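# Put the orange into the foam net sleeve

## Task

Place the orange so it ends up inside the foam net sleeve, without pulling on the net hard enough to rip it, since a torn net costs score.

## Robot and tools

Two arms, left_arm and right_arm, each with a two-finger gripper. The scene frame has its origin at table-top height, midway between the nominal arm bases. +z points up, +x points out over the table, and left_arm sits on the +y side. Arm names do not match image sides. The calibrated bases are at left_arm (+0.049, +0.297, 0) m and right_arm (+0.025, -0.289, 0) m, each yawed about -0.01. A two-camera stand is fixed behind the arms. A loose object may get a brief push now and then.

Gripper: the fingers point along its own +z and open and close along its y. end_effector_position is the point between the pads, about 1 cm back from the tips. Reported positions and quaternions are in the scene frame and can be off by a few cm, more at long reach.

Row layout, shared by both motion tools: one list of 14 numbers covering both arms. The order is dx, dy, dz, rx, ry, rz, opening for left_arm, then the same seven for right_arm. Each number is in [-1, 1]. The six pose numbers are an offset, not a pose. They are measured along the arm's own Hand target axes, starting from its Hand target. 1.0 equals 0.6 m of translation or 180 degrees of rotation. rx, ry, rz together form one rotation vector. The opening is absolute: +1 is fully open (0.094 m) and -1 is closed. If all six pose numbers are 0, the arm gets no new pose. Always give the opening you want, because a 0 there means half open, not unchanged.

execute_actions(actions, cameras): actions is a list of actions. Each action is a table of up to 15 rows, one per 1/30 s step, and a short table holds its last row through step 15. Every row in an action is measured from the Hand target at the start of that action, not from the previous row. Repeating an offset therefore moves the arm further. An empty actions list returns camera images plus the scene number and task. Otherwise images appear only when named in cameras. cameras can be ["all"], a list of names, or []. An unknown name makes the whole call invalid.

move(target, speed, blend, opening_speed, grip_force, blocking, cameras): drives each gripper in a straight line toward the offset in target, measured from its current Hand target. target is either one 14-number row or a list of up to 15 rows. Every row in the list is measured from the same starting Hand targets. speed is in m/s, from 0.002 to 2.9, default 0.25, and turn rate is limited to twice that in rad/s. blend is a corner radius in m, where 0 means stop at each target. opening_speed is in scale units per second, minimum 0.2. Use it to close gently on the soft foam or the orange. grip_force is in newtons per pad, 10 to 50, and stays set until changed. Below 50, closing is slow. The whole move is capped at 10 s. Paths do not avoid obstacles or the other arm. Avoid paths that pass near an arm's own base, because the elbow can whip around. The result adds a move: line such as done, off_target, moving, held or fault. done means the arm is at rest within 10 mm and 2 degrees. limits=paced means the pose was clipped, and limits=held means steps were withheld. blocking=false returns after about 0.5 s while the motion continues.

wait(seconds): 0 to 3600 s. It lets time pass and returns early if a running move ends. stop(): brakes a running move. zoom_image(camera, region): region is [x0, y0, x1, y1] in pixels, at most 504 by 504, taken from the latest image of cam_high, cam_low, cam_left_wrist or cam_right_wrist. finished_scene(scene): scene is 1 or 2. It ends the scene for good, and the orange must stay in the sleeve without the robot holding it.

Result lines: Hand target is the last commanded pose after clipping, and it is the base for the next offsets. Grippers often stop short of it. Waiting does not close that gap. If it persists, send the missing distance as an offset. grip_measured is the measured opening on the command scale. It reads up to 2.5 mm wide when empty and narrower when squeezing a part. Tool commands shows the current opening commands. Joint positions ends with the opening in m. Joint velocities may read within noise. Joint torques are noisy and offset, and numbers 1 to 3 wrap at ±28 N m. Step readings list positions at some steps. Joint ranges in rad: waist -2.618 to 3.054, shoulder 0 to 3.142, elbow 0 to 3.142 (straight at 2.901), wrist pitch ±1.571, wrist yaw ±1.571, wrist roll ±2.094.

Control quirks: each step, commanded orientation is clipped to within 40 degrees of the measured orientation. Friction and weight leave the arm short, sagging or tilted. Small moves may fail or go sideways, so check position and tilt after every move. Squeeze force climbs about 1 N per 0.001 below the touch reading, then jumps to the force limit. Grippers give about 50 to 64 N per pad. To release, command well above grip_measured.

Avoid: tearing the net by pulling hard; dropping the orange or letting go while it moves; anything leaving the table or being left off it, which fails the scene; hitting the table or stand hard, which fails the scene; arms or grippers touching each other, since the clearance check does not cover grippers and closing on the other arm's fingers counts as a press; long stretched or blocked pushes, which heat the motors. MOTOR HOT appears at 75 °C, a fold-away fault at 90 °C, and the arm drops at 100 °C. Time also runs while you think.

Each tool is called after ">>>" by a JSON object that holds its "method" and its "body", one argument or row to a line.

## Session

>>> {"method": "execute_actions", "body": {
  "actions": []
}}

>>> {"method": "zoom_image", "body": {
  "camera": "cam_low",
  "region": [440, 30, 660, 270]
}}

Scene clock: 0.00 s.
left_arm: end_effector_position=(+0.3276, +0.0131, +0.0820) grip_measured=-0.975 end_effector_quat_wxyz=(+0.284, +0.077, +0.764, -0.575) | right_arm: end_effector_position=(+0.3221, -0.0858, +0.0869) grip_measured=-0.962 end_effector_quat_wxyz=(-0.645, +0.707, -0.289, -0.029)
Joint positions: left_arm=[-0.494 1.852 0.388 1.233 0.685 -0.865 0.001] | right_arm=[0.192 1.777 0.367 1.082 -1.029 -1.422 0.002]
Joint velocities: within noise
Joint torques (N m): no reading
Heat: left arm: 31 °C; right arm: 30 °C.
Hand target: left_arm +0.3319, +0.0137, +0.0867; +0.292, +0.077, +0.760, -0.575 | right_arm +0.3260, -0.0867, +0.0936; -0.651, +0.704, -0.283, -0.022
Tool commands: left_gripper/opening=-1.0 right_gripper/opening=-1.0
camera_calibration:
cam_left_wrist: T_world_to_cam=[[-0.42696, -0.35456, 0.83186, 0.07654], [-0.8993, 0.26281, -0.34956, 0.36178], [-0.09469, -0.89734, -0.43107, 0.19297]] pos_world=[0.37629, 0.10522, 0.14597]
cam_right_wrist: T_world_to_cam=[[0.4323, 0.05715, 0.89992, -0.21416], [0.61923, -0.74428, -0.2502, -0.19596], [0.65549, 0.66542, -0.35714, -0.00788]] pos_world=[0.21909, -0.12837, 0.14089]

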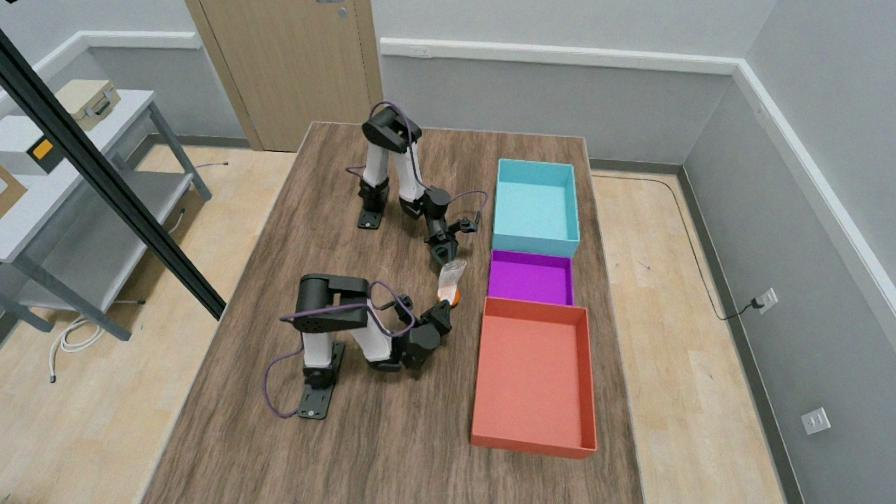

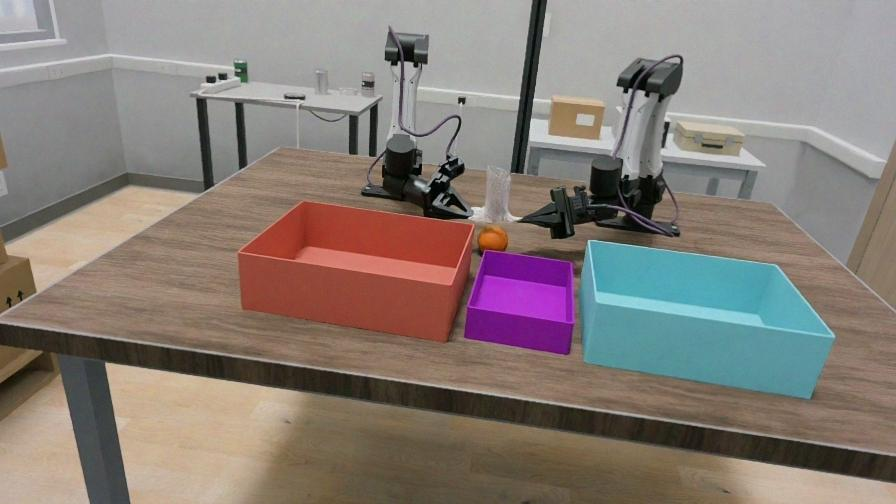

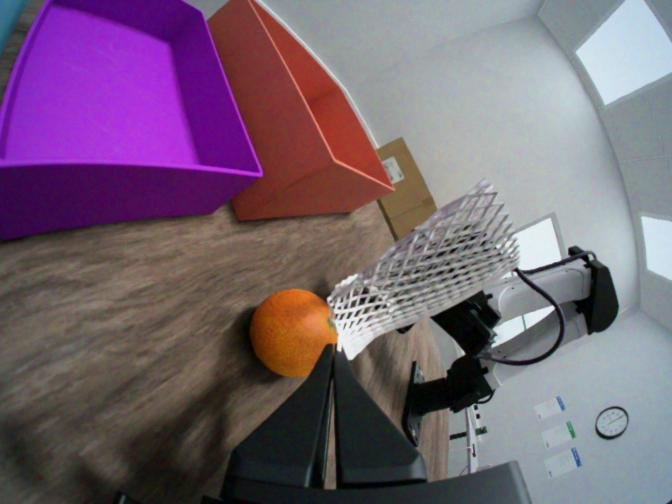

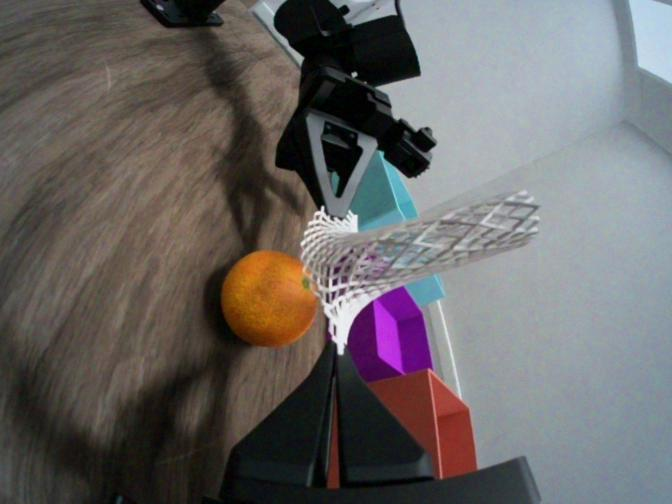

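Scaled by 2.100.

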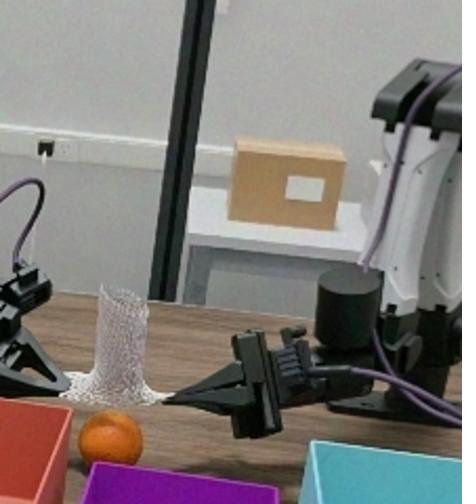

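>>> {"method": "move", "body": {
  "target": [
    [0.031,0.014,-0.007,-0.093,0.058,0,-1,0.002,0.040,-0.001,-0.099,0.046,0,-1],
    [0.064,0.070,0.001,-0.093,0.058,0,-1,0.027,0.093,0.004,-0.099,0.046,0,-1]
  ],
  "speed": 0.06,
  "blend": 0.005,
  "cameras": ["all"]
}}

>>> {"method": "zoom_image", "body": {
  "camera": "cam_high",
  "region": [410, 240, 490, 320]
}}

>>> {"method": "zoom_image", "body": {
  "camera": "cam_low",
  "region": [440, 170, 560, 290]
}}

Scene clock: 25.40 s.
left_arm: end_effector_position=(+0.3188, +0.0136, +0.0410) grip_measured=-0.976 end_effector_quat_wxyz=(+0.228, +0.087, +0.854, -0.460) | right_arm: end_effector_position=(+0.3144, -0.0852, +0.0425) grip_measured=-0.962 end_effector_quat_wxyz=(-0.518, +0.795, -0.315, -0.023)
Joint positions: left_arm=[-0.554 1.711 0.483 0.639 0.553 -0.671 0.001] | right_arm=[0.258 1.653 0.482 0.404 -0.841 -1.773 0.002]
Joint torques (N m): left_arm=[0.27 -4.81 3.59 1.78 -0.17 0.21] | right_arm=[-0.66 -4.18 3.37 1.4 -0.01 -0.13]
Heat: left arm: 34 °C; right arm: 32 °C.
Hand target: left_arm +0.3198, +0.0184, +0.0313; +0.230, +0.085, +0.859, -0.449 | right_arm +0.3166, -0.0901, +0.0363; -0.512, +0.796, -0.323, -0.015
Off the commanded pose: left_arm 0.011 m, 1 deg | right_arm 0.008 m, 1 deg.
move: off_target (left_arm)
cam_left_wrist: T_world_to_cam=[[-0.34363, -0.5868, 0.7332, 0.08774], [-0.92631, 0.34023, -0.16184, 0.33921], [-0.15449, -0.73479, -0.66047, 0.20121]] pos_world=[0.37545, 0.08392, 0.12346]
cam_right_wrist: T_world_to_cam=[[0.50913, 0.32139, 0.79844, -0.1682], [0.6153, -0.78457, -0.07654, -0.21137], [0.60183, 0.53024, -0.5972, -0.00351]] pos_world=[0.2178, -0.10992, 0.11602]

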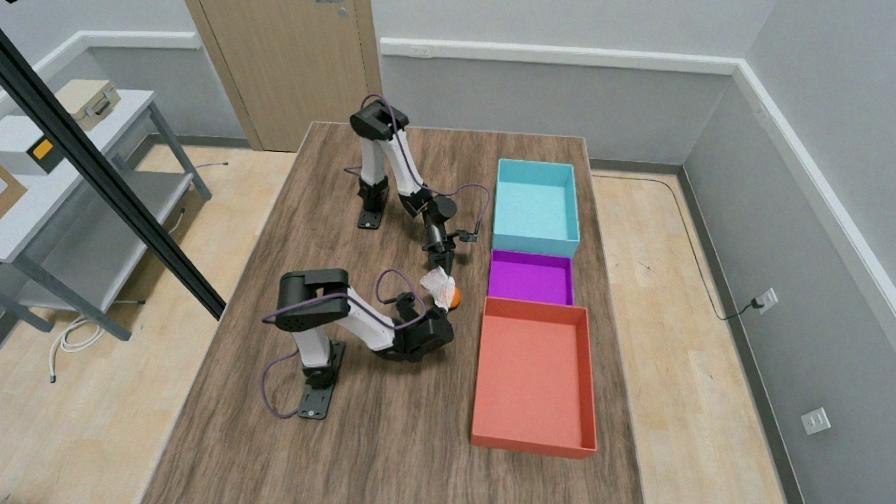

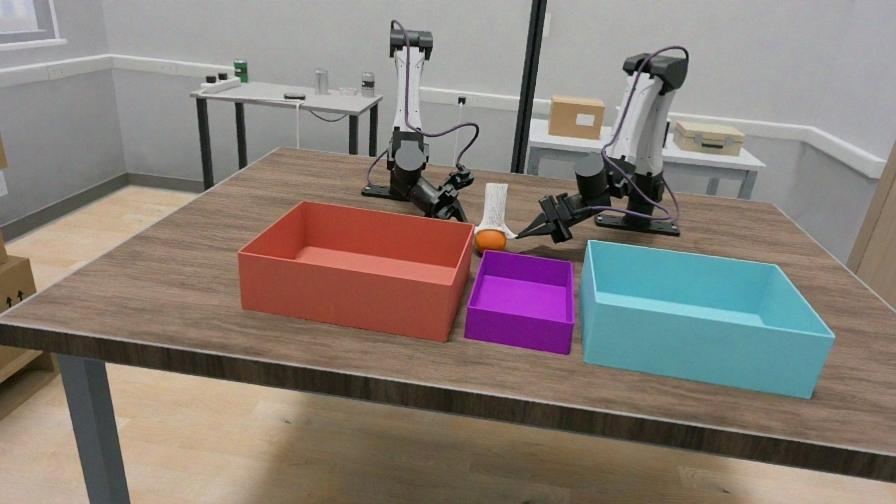

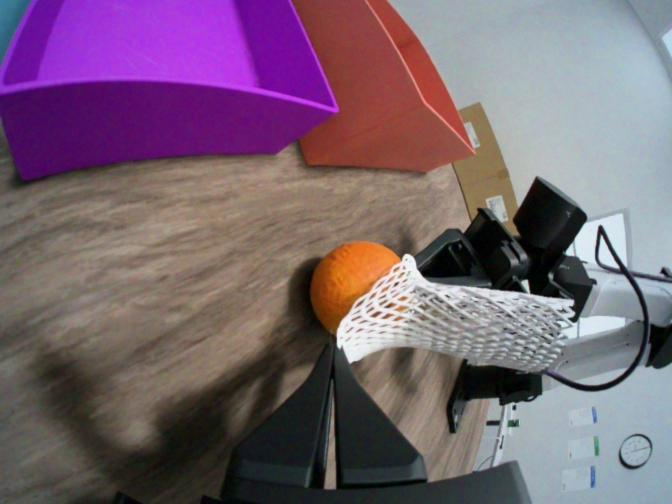

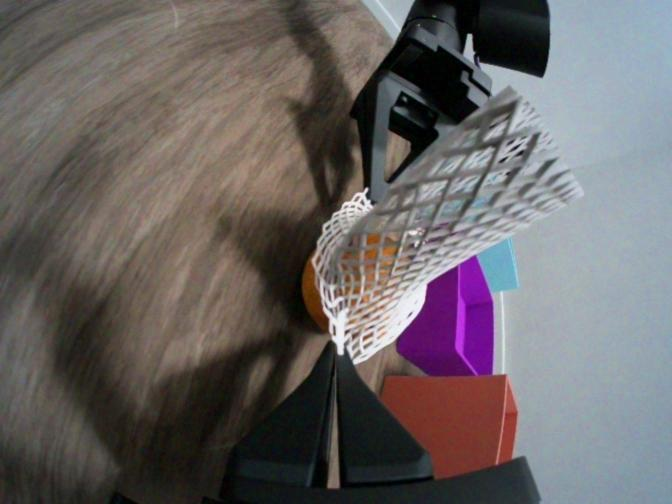

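Scaled by 6.300.

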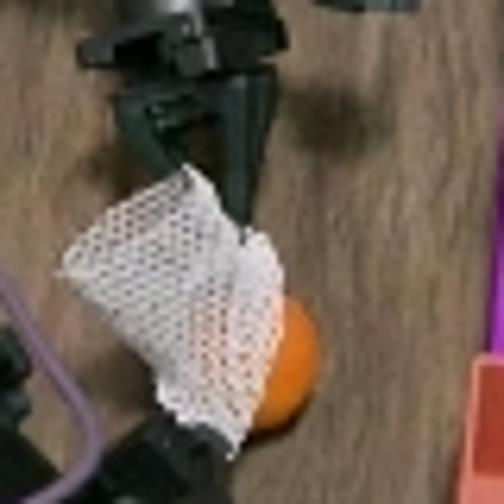

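Scaled by 4.200.

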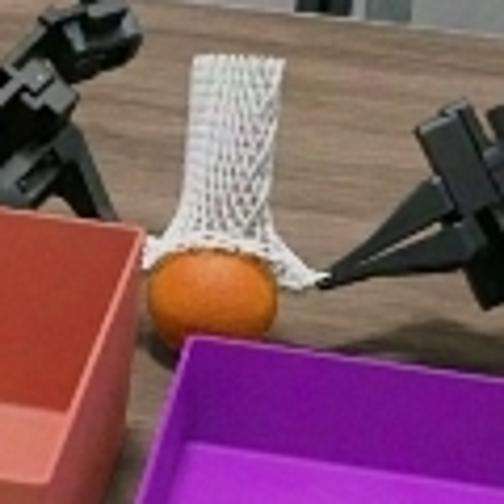

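>>> {"method": "move", "body": {
  "target": [
    [-0.034,-0.030,-0.007,0,0,-0.067,-1,0.003,-0.040,-0.023,0,0,0.067,-1],
    [0.003,0.027,0.031,0,0,-0.067,-1,0.031,0.023,0.014,0,0,0.067,-1]
  ],
  "speed": 0.06,
  "cameras": ["all"]
}}

>>> {"method": "zoom_image", "body": {
  "camera": "cam_high",
  "region": [410, 240, 490, 320]
}}

>>> {"method": "zoom_image", "body": {
  "camera": "cam_low",
  "region": [440, 170, 560, 290]
}}

>>> {"method": "zoom_image", "body": {
  "camera": "cam_right_wrist",
  "region": [240, 170, 440, 370]
}}

Scene clock: 45.00 s.
left_arm: end_effector_position=(+0.3318, +0.0039, +0.0284) grip_measured=-0.978 end_effector_quat_wxyz=(+0.196, +0.017, +0.850, -0.489) | right_arm: end_effector_position=(+0.3286, -0.0897, +0.0262) grip_measured=-0.962 end_effector_quat_wxyz=(-0.522, +0.762, -0.379, -0.061)
Joint positions: left_arm=[-0.554 1.843 0.515 0.776 0.561 -0.854 0.001] | right_arm=[0.227 1.775 0.5 0.515 -0.864 -1.619 0.002]
Joint torques (N m): left_arm=[0.42 -5.08 2.8 1.56 -0.18 -0.09] | right_arm=[-0.77 -4.42 2.67 1.22 -0.02 0.12]
Heat: left arm: 34 °C; right arm: 32 °C.
Hand target: left_arm +0.3299, +0.0126, +0.0094; +0.182, -0.005, +0.863, -0.471 | right_arm +0.3266, -0.0962, +0.0146; -0.507, +0.758, -0.404, -0.068
Off the commanded pose: left_arm 0.021 m, 4 deg | right_arm 0.013 m, 4 deg.
move: off_target (left_arm, right_arm)
cam_left_wrist: T_world_to_cam=[[-0.2043, -0.54569, 0.8127, 0.04712], [-0.96374, 0.25772, -0.06922, 0.3627], [-0.17167, -0.79737, -0.57856, 0.19133]] pos_world=[0.39202, 0.0848, 0.0975]
cam_right_wrist: T_world_to_cam=[[0.62979, 0.22541, 0.74334, -0.2077], [0.53024, -0.82408, -0.19934, -0.19733], [0.56764, 0.51969, -0.63852, -0.00792]] pos_world=[0.23994, -0.11168, 0.11]

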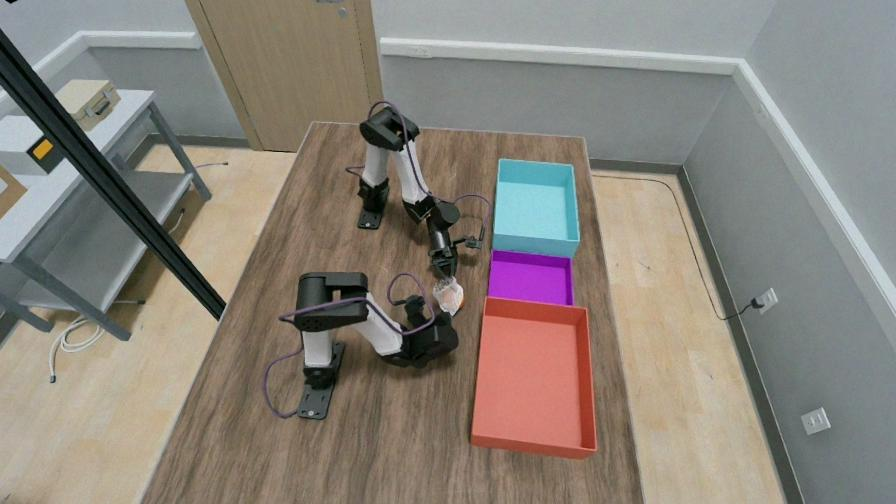

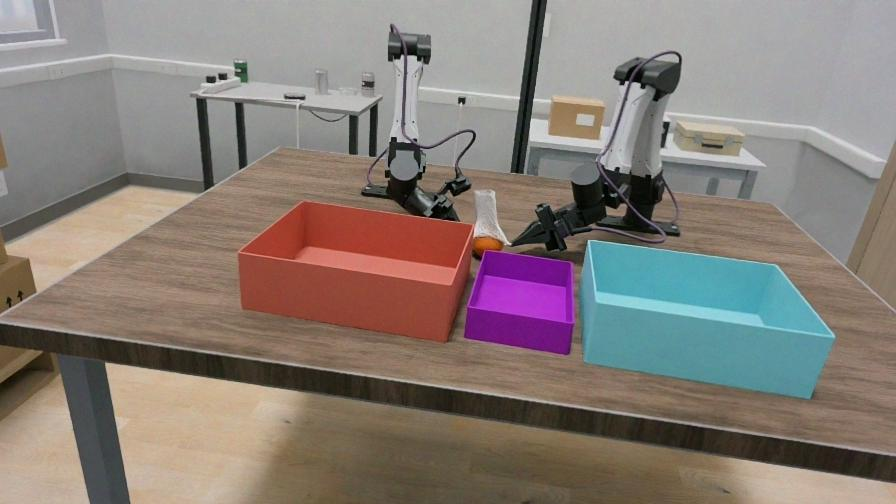

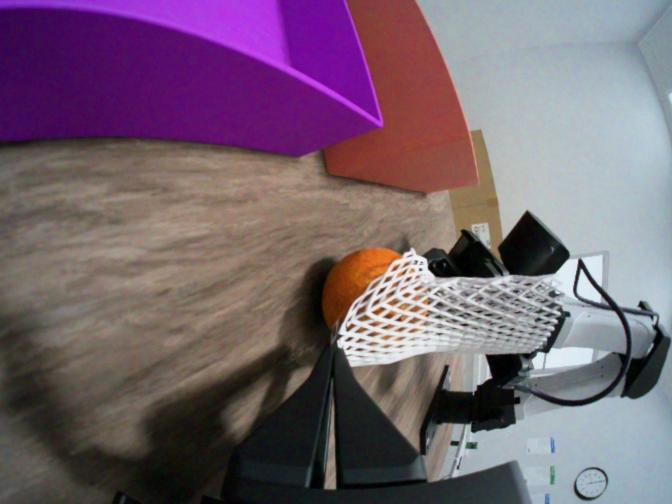

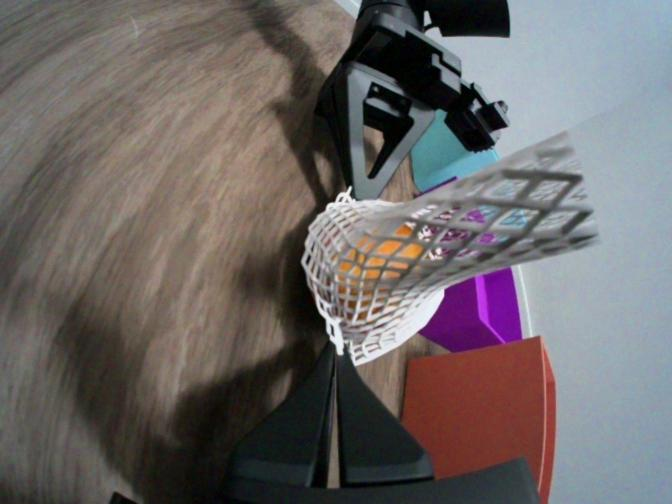

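Scaled by 6.300.

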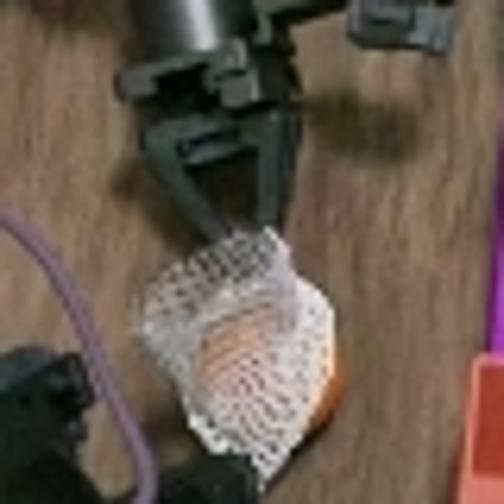

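Scaled by 4.200.

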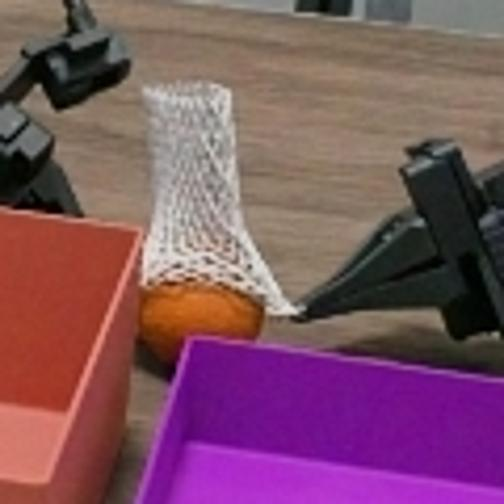

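Scaled by 2.520 from the camera's image (finer frame: 960x720).

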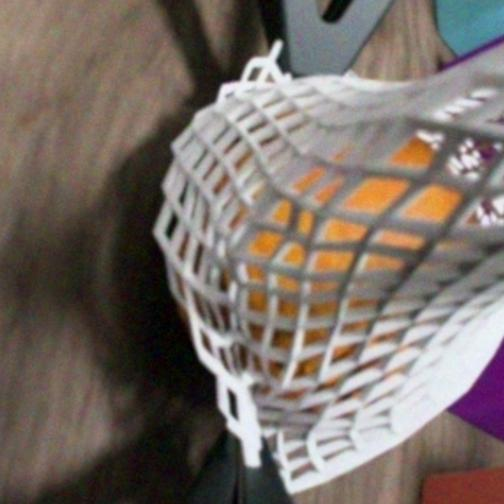

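>>> {"method": "move", "body": {
  "target": [-0.005,0.011,0.012,0,0,0,-1,0.015,0.003,0.007,0,0,0.19,-1],
  "speed": 0.12,
  "cameras": ["all"]
}}

>>> {"method": "zoom_image", "body": {
  "camera": "cam_high",
  "region": [410, 240, 490, 320]
}}

>>> {"method": "zoom_image", "body": {
  "camera": "cam_low",
  "region": [440, 170, 560, 290]
}}

>>> {"method": "zoom_image", "body": {
  "camera": "cam_left_wrist",
  "region": [270, 200, 470, 400]
}}

Scene clock: 60.63 s.
left_arm: end_effector_position=(+0.3336, +0.0027, +0.0205) grip_measured=-0.982 end_effector_quat_wxyz=(+0.199, +0.018, +0.848, -0.491) | right_arm: end_effector_position=(+0.3318, -0.0919, +0.0181) grip_measured=-0.963 end_effector_quat_wxyz=(-0.485, +0.619, -0.582, -0.208)
Joint positions: left_arm=[-0.554 1.892 0.515 0.832 0.561 -0.854 0.001] | right_arm=[0.216 1.824 0.5 0.565 -0.871 -1.04 0.002]
Joint torques (N m): left_arm=[1.13 -4.89 4.15 1.32 -0.12 -0.05] | right_arm=[-0.95 -4.27 4.12 1.01 0.02 0.23]
Heat: left arm: 34 °C; right arm: 32 °C.
Hand target: left_arm +0.3361, +0.0110, +0.0015; +0.182, -0.005, +0.863, -0.471 | right_arm +0.3326, -0.0979, +0.0067; -0.465, +0.605, -0.609, -0.214
Off the commanded pose: left_arm 0.021 m, 4 deg | right_arm 0.013 m, 4 deg.
move: off_target (left_arm, right_arm)
cam_left_wrist: T_world_to_cam=[[-0.20955, -0.54228, 0.81364, 0.05495], [-0.96327, 0.25742, -0.07652, 0.36424], [-0.16796, -0.79979, -0.57631, 0.18488]] pos_world=[0.39343, 0.0839, 0.08971]
cam_right_wrist: T_world_to_cam=[[0.92659, -0.08946, 0.36529, -0.32381], [0.12333, -0.84531, -0.51985, -0.06356], [0.35528, 0.52674, -0.77222, 0.05968]] pos_world=[0.28668, -0.11413, 0.13133]

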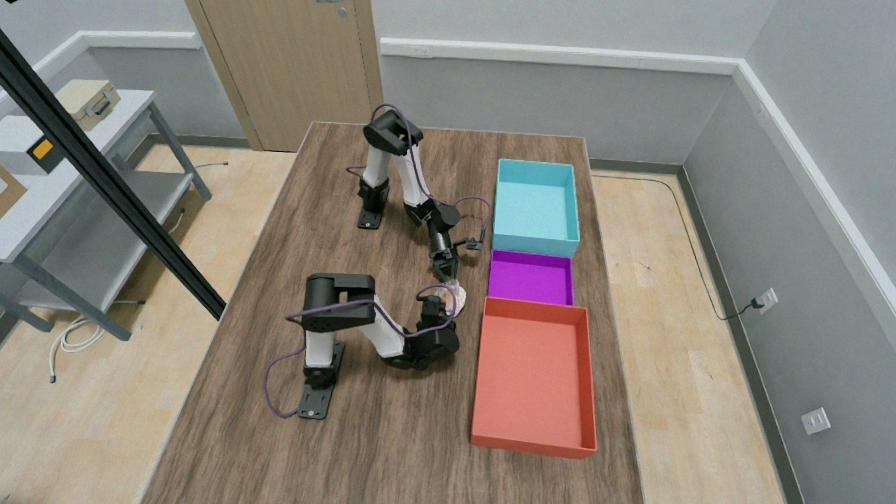

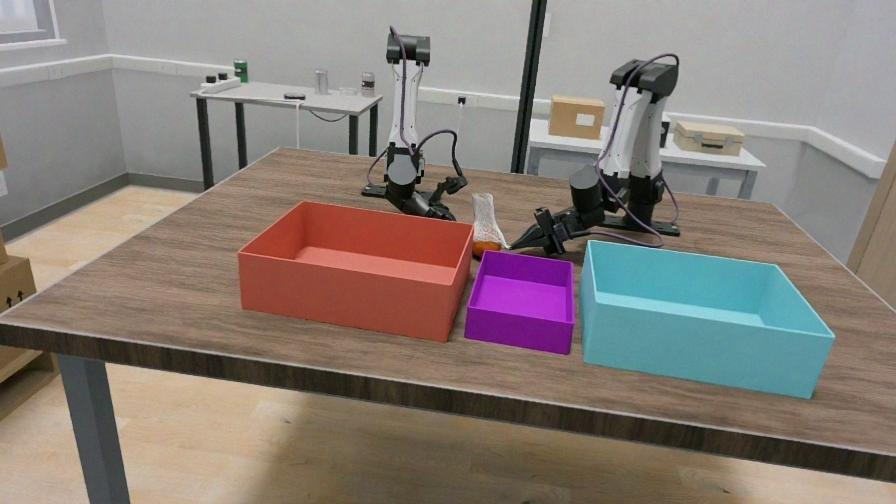

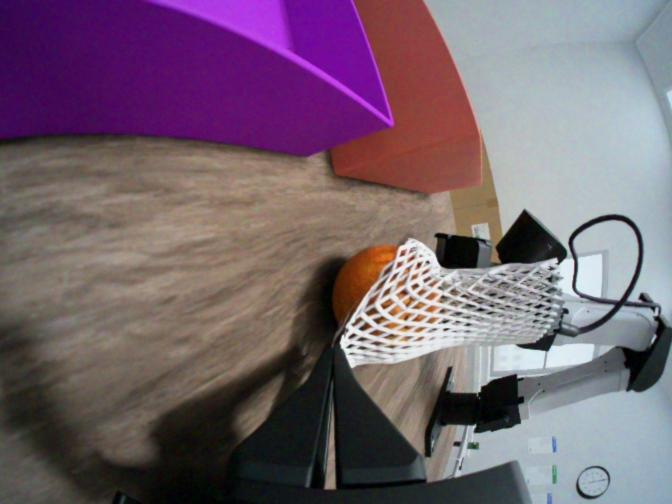

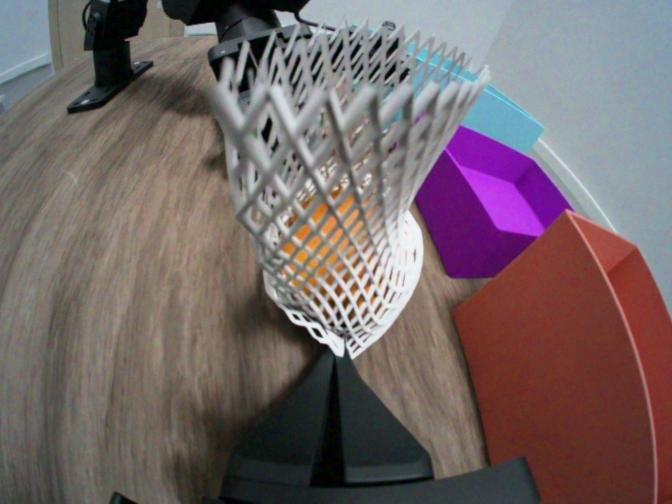

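Scaled by 6.300.

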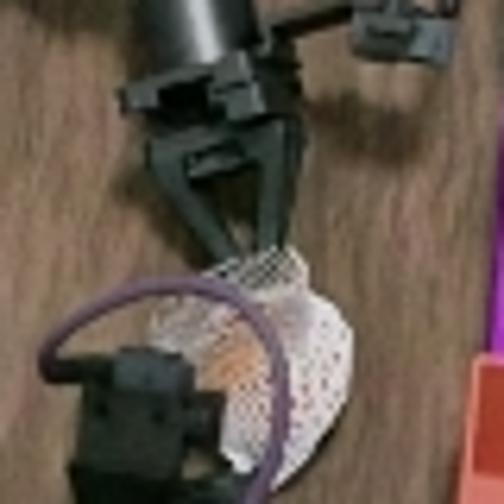

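Scaled by 4.200.

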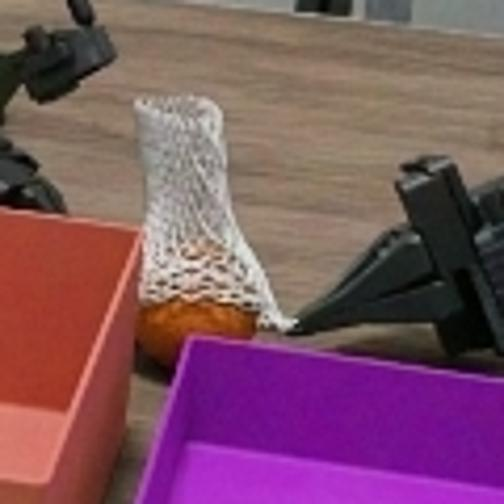

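Scaled by 2.520 from the camera's image (finer frame: 960x720).

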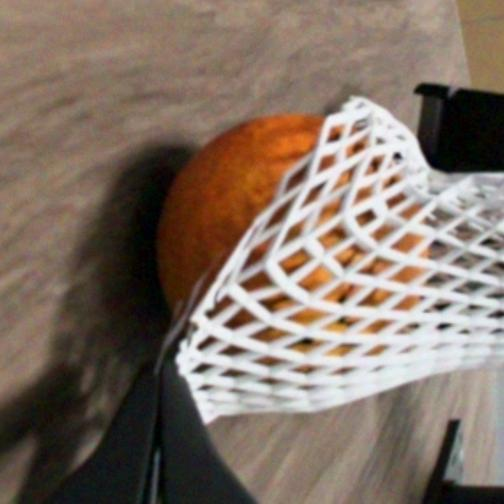

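>>> {"method": "move", "body": {
  "target": [
    [-0.018,-0.024,-0.010,0,0,0,-1,-0.022,-0.019,-0.013,0,0,0,-1],
    [-0.033,-0.018,-0.003,0,0,0,-1,-0.017,-0.034,-0.006,0,0,0,-1],
    [-0.021,0.004,0.010,0,0,0,-1,0.009,-0.021,0.008,0,0,0,-1]
  ],
  "speed": 0.06,
  "blend": 0.003,
  "cameras": ["all"]
}}

>>> {"method": "zoom_image", "body": {
  "camera": "cam_low",
  "region": [440, 170, 560, 290]
}}

>>> {"method": "zoom_image", "body": {
  "camera": "cam_left_wrist",
  "region": [270, 200, 470, 400]
}}

>>> {"method": "zoom_image", "body": {
  "camera": "cam_right_wrist",
  "region": [230, 180, 430, 380]
}}

Scene clock: 77.30 s.
left_arm: end_effector_position=(+0.3460, +0.0033, +0.0183) grip_measured=-0.982 end_effector_quat_wxyz=(+0.189, +0.009, +0.851, -0.490) | right_arm: end_effector_position=(+0.3432, -0.0926, +0.0138) grip_measured=-0.963 end_effector_quat_wxyz=(-0.478, +0.613, -0.590, -0.219)
Joint positions: left_arm=[-0.528 1.915 0.567 0.779 0.584 -0.854 0.001] | right_arm=[0.203 1.872 0.558 0.527 -0.888 -1.037 0.002]
Joint torques (N m): left_arm=[0.98 -4.64 4.55 1.49 -0.17 0.14] | right_arm=[-0.9 -4.66 4.19 1.08 0.08 0.03]
Heat: left arm: 34 °C; right arm: 33 °C.
Hand target: left_arm +0.3501, +0.0098, +0.0005; +0.182, -0.005, +0.863, -0.471 | right_arm +0.3468, -0.0990, +0.0037; -0.465, +0.605, -0.609, -0.214
Off the commanded pose: left_arm 0.019 m, 3 deg | right_arm 0.012 m, 3 deg.
move: off_target (left_arm, right_arm)
cam_left_wrist: T_world_to_cam=[[-0.18381, -0.54585, 0.81747, 0.05067], [-0.96664, 0.25132, -0.04953, 0.37649], [-0.17841, -0.7993, -0.57384, 0.18974]] pos_world=[0.40709, 0.0847, 0.08611]
cam_right_wrist: T_world_to_cam=[[0.93748, -0.0949, 0.33486, -0.33681], [0.10395, -0.84185, -0.5296, -0.06066], [0.33216, 0.5313, -0.77935, 0.0612]] pos_world=[0.30173, -0.11554, 0.12835]

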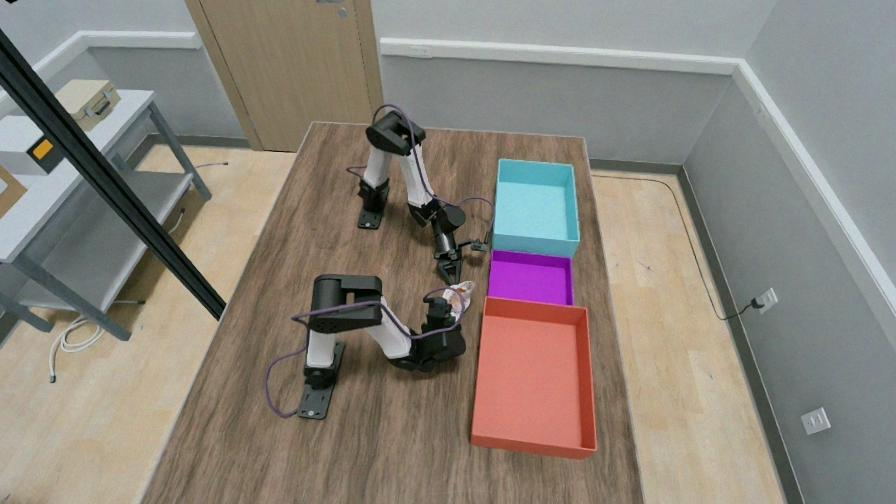

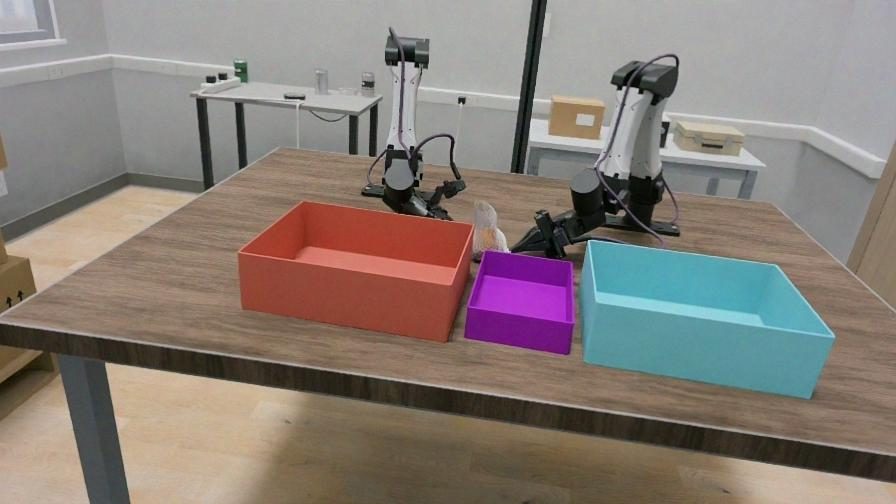

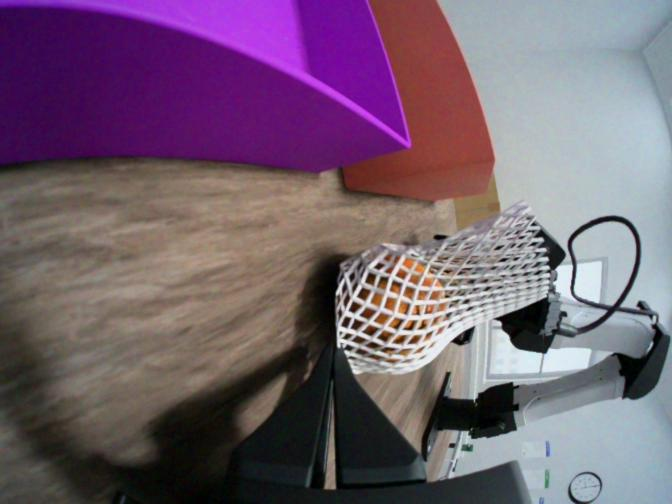

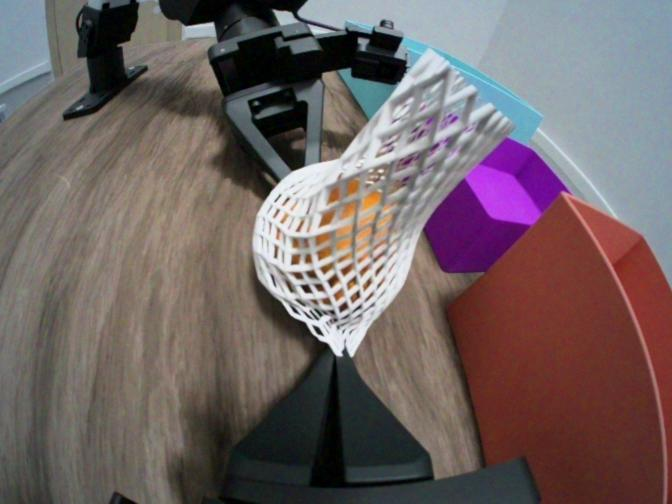

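Scaled by 4.200.

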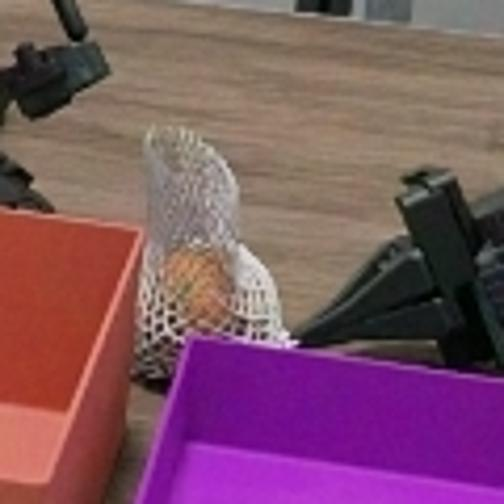

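Scaled by 2.520 from the camera's image (finer frame: 960x720).

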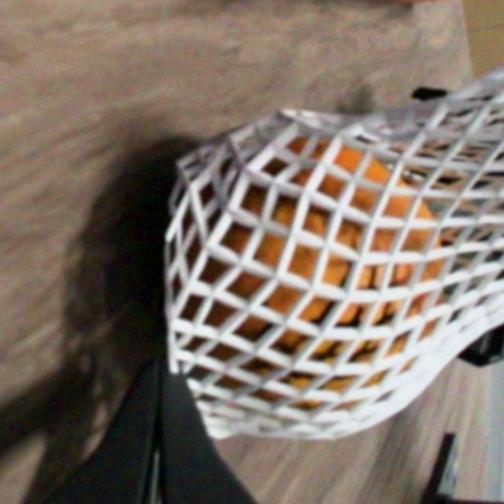

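Scaled by 2.520 from the camera's image (finer frame: 960x720).

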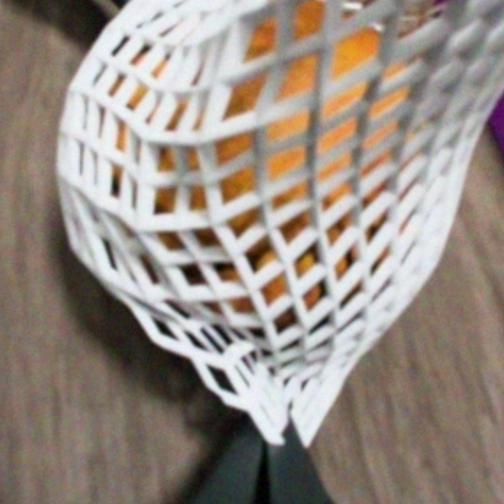

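Covered. Release and retreat.

>>> {"method": "move", "body": {
  "target": [
    [0,0,0,0,0,0,-0.7,0,0,0,0,0,0,-0.7],
    [0,0,-0.13,0,0,0,-0.7,0,0,-0.13,0,0,0,-0.7]
  ],
  "speed": 0.06,
  "opening_speed": 0.4,
  "cameras": ["all"]
}}

Scene clock: 84.67 s.
left_arm: end_effector_position=(+0.3285, +0.0723, +0.0333) grip_measured=-0.702 end_effector_quat_wxyz=(+0.182, -0.015, +0.864, -0.469) | right_arm: end_effector_position=(+0.3160, -0.1634, +0.0277) grip_measured=-0.702 end_effector_quat_wxyz=(-0.451, +0.601, -0.622, -0.219)
Joint positions: left_arm=[-0.344 1.651 0.427 0.529 0.688 -0.731 0.014] | right_arm=[-0.049 1.674 0.548 0.01 -0.985 -1.356 0.014]
Joint torques (N m): left_arm=[0.76 -8.64 4.16 1.27 0.17 0.25] | right_arm=[-0.77 -7.34 6.64 0.71 -0.53 -0.18]
Heat: left arm: 34 °C; right arm: 33 °C.
Hand target: left_arm +0.3252, +0.0730, +0.0387; +0.182, -0.005, +0.863, -0.471 | right_arm +0.3228, -0.1633, +0.0409; -0.465, +0.605, -0.609, -0.214
Off the commanded pose: left_arm 0.006 m, 1 deg | right_arm 0.015 m, 2 deg.
move: off_target (right_arm)
cam_left_wrist: T_world_to_cam=[[-0.12848, -0.58433, 0.80128, 0.05798], [-0.97729, 0.21189, -0.00218, 0.34774], [-0.16851, -0.78337, -0.59828, 0.24669]] pos_world=[0.38886, 0.15345, 0.10189]
cam_right_wrist: T_world_to_cam=[[0.95392, -0.12408, 0.27321, -0.33089], [0.032, -0.86325, -0.50375, -0.09162], [0.29836, 0.48928, -0.8195, 0.12363]] pos_world=[0.28169, -0.18064, 0.14556]

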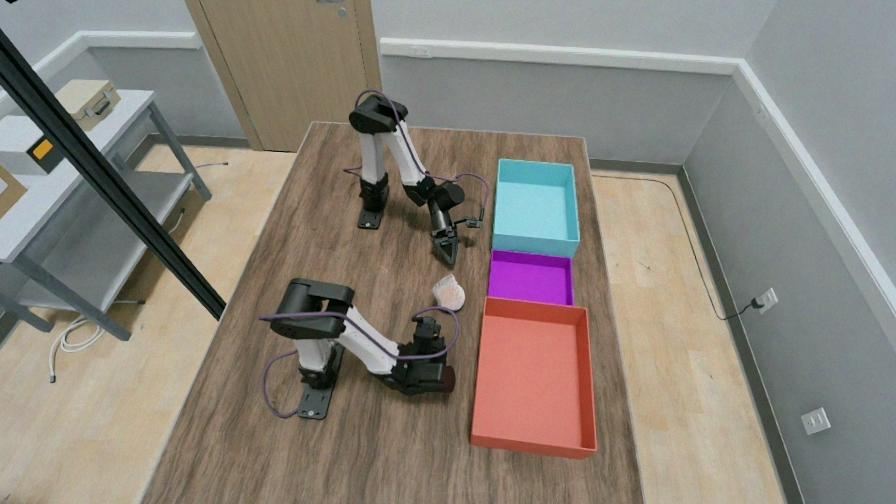

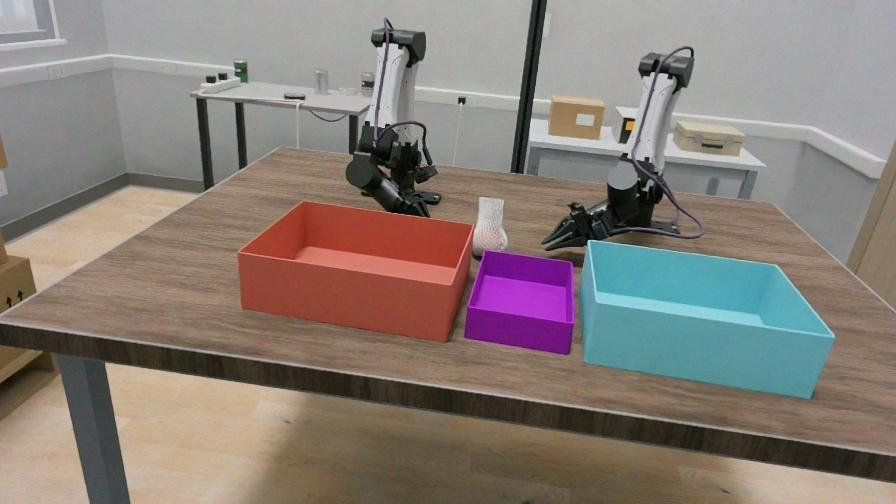

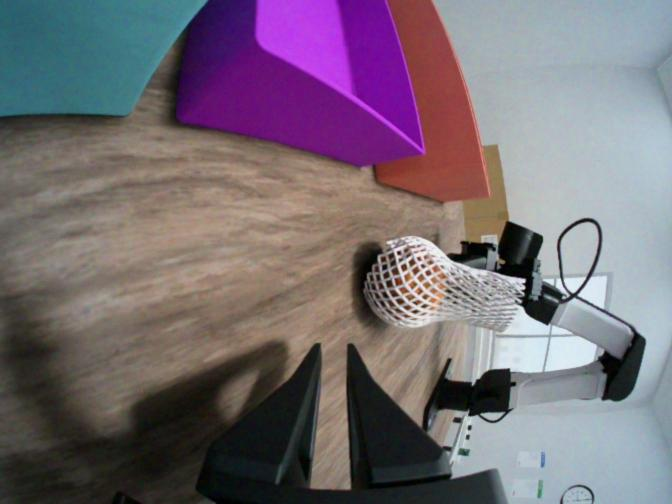

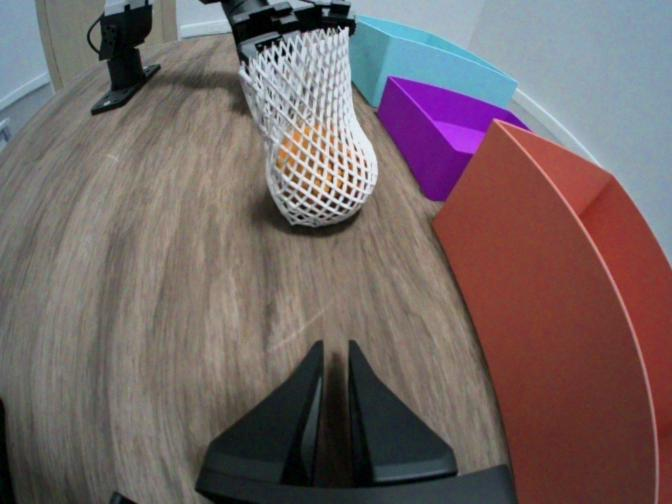

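>>> {"method": "finished_scene", "body": {
  "scene": 2
}}

The scene is finished: the task was done.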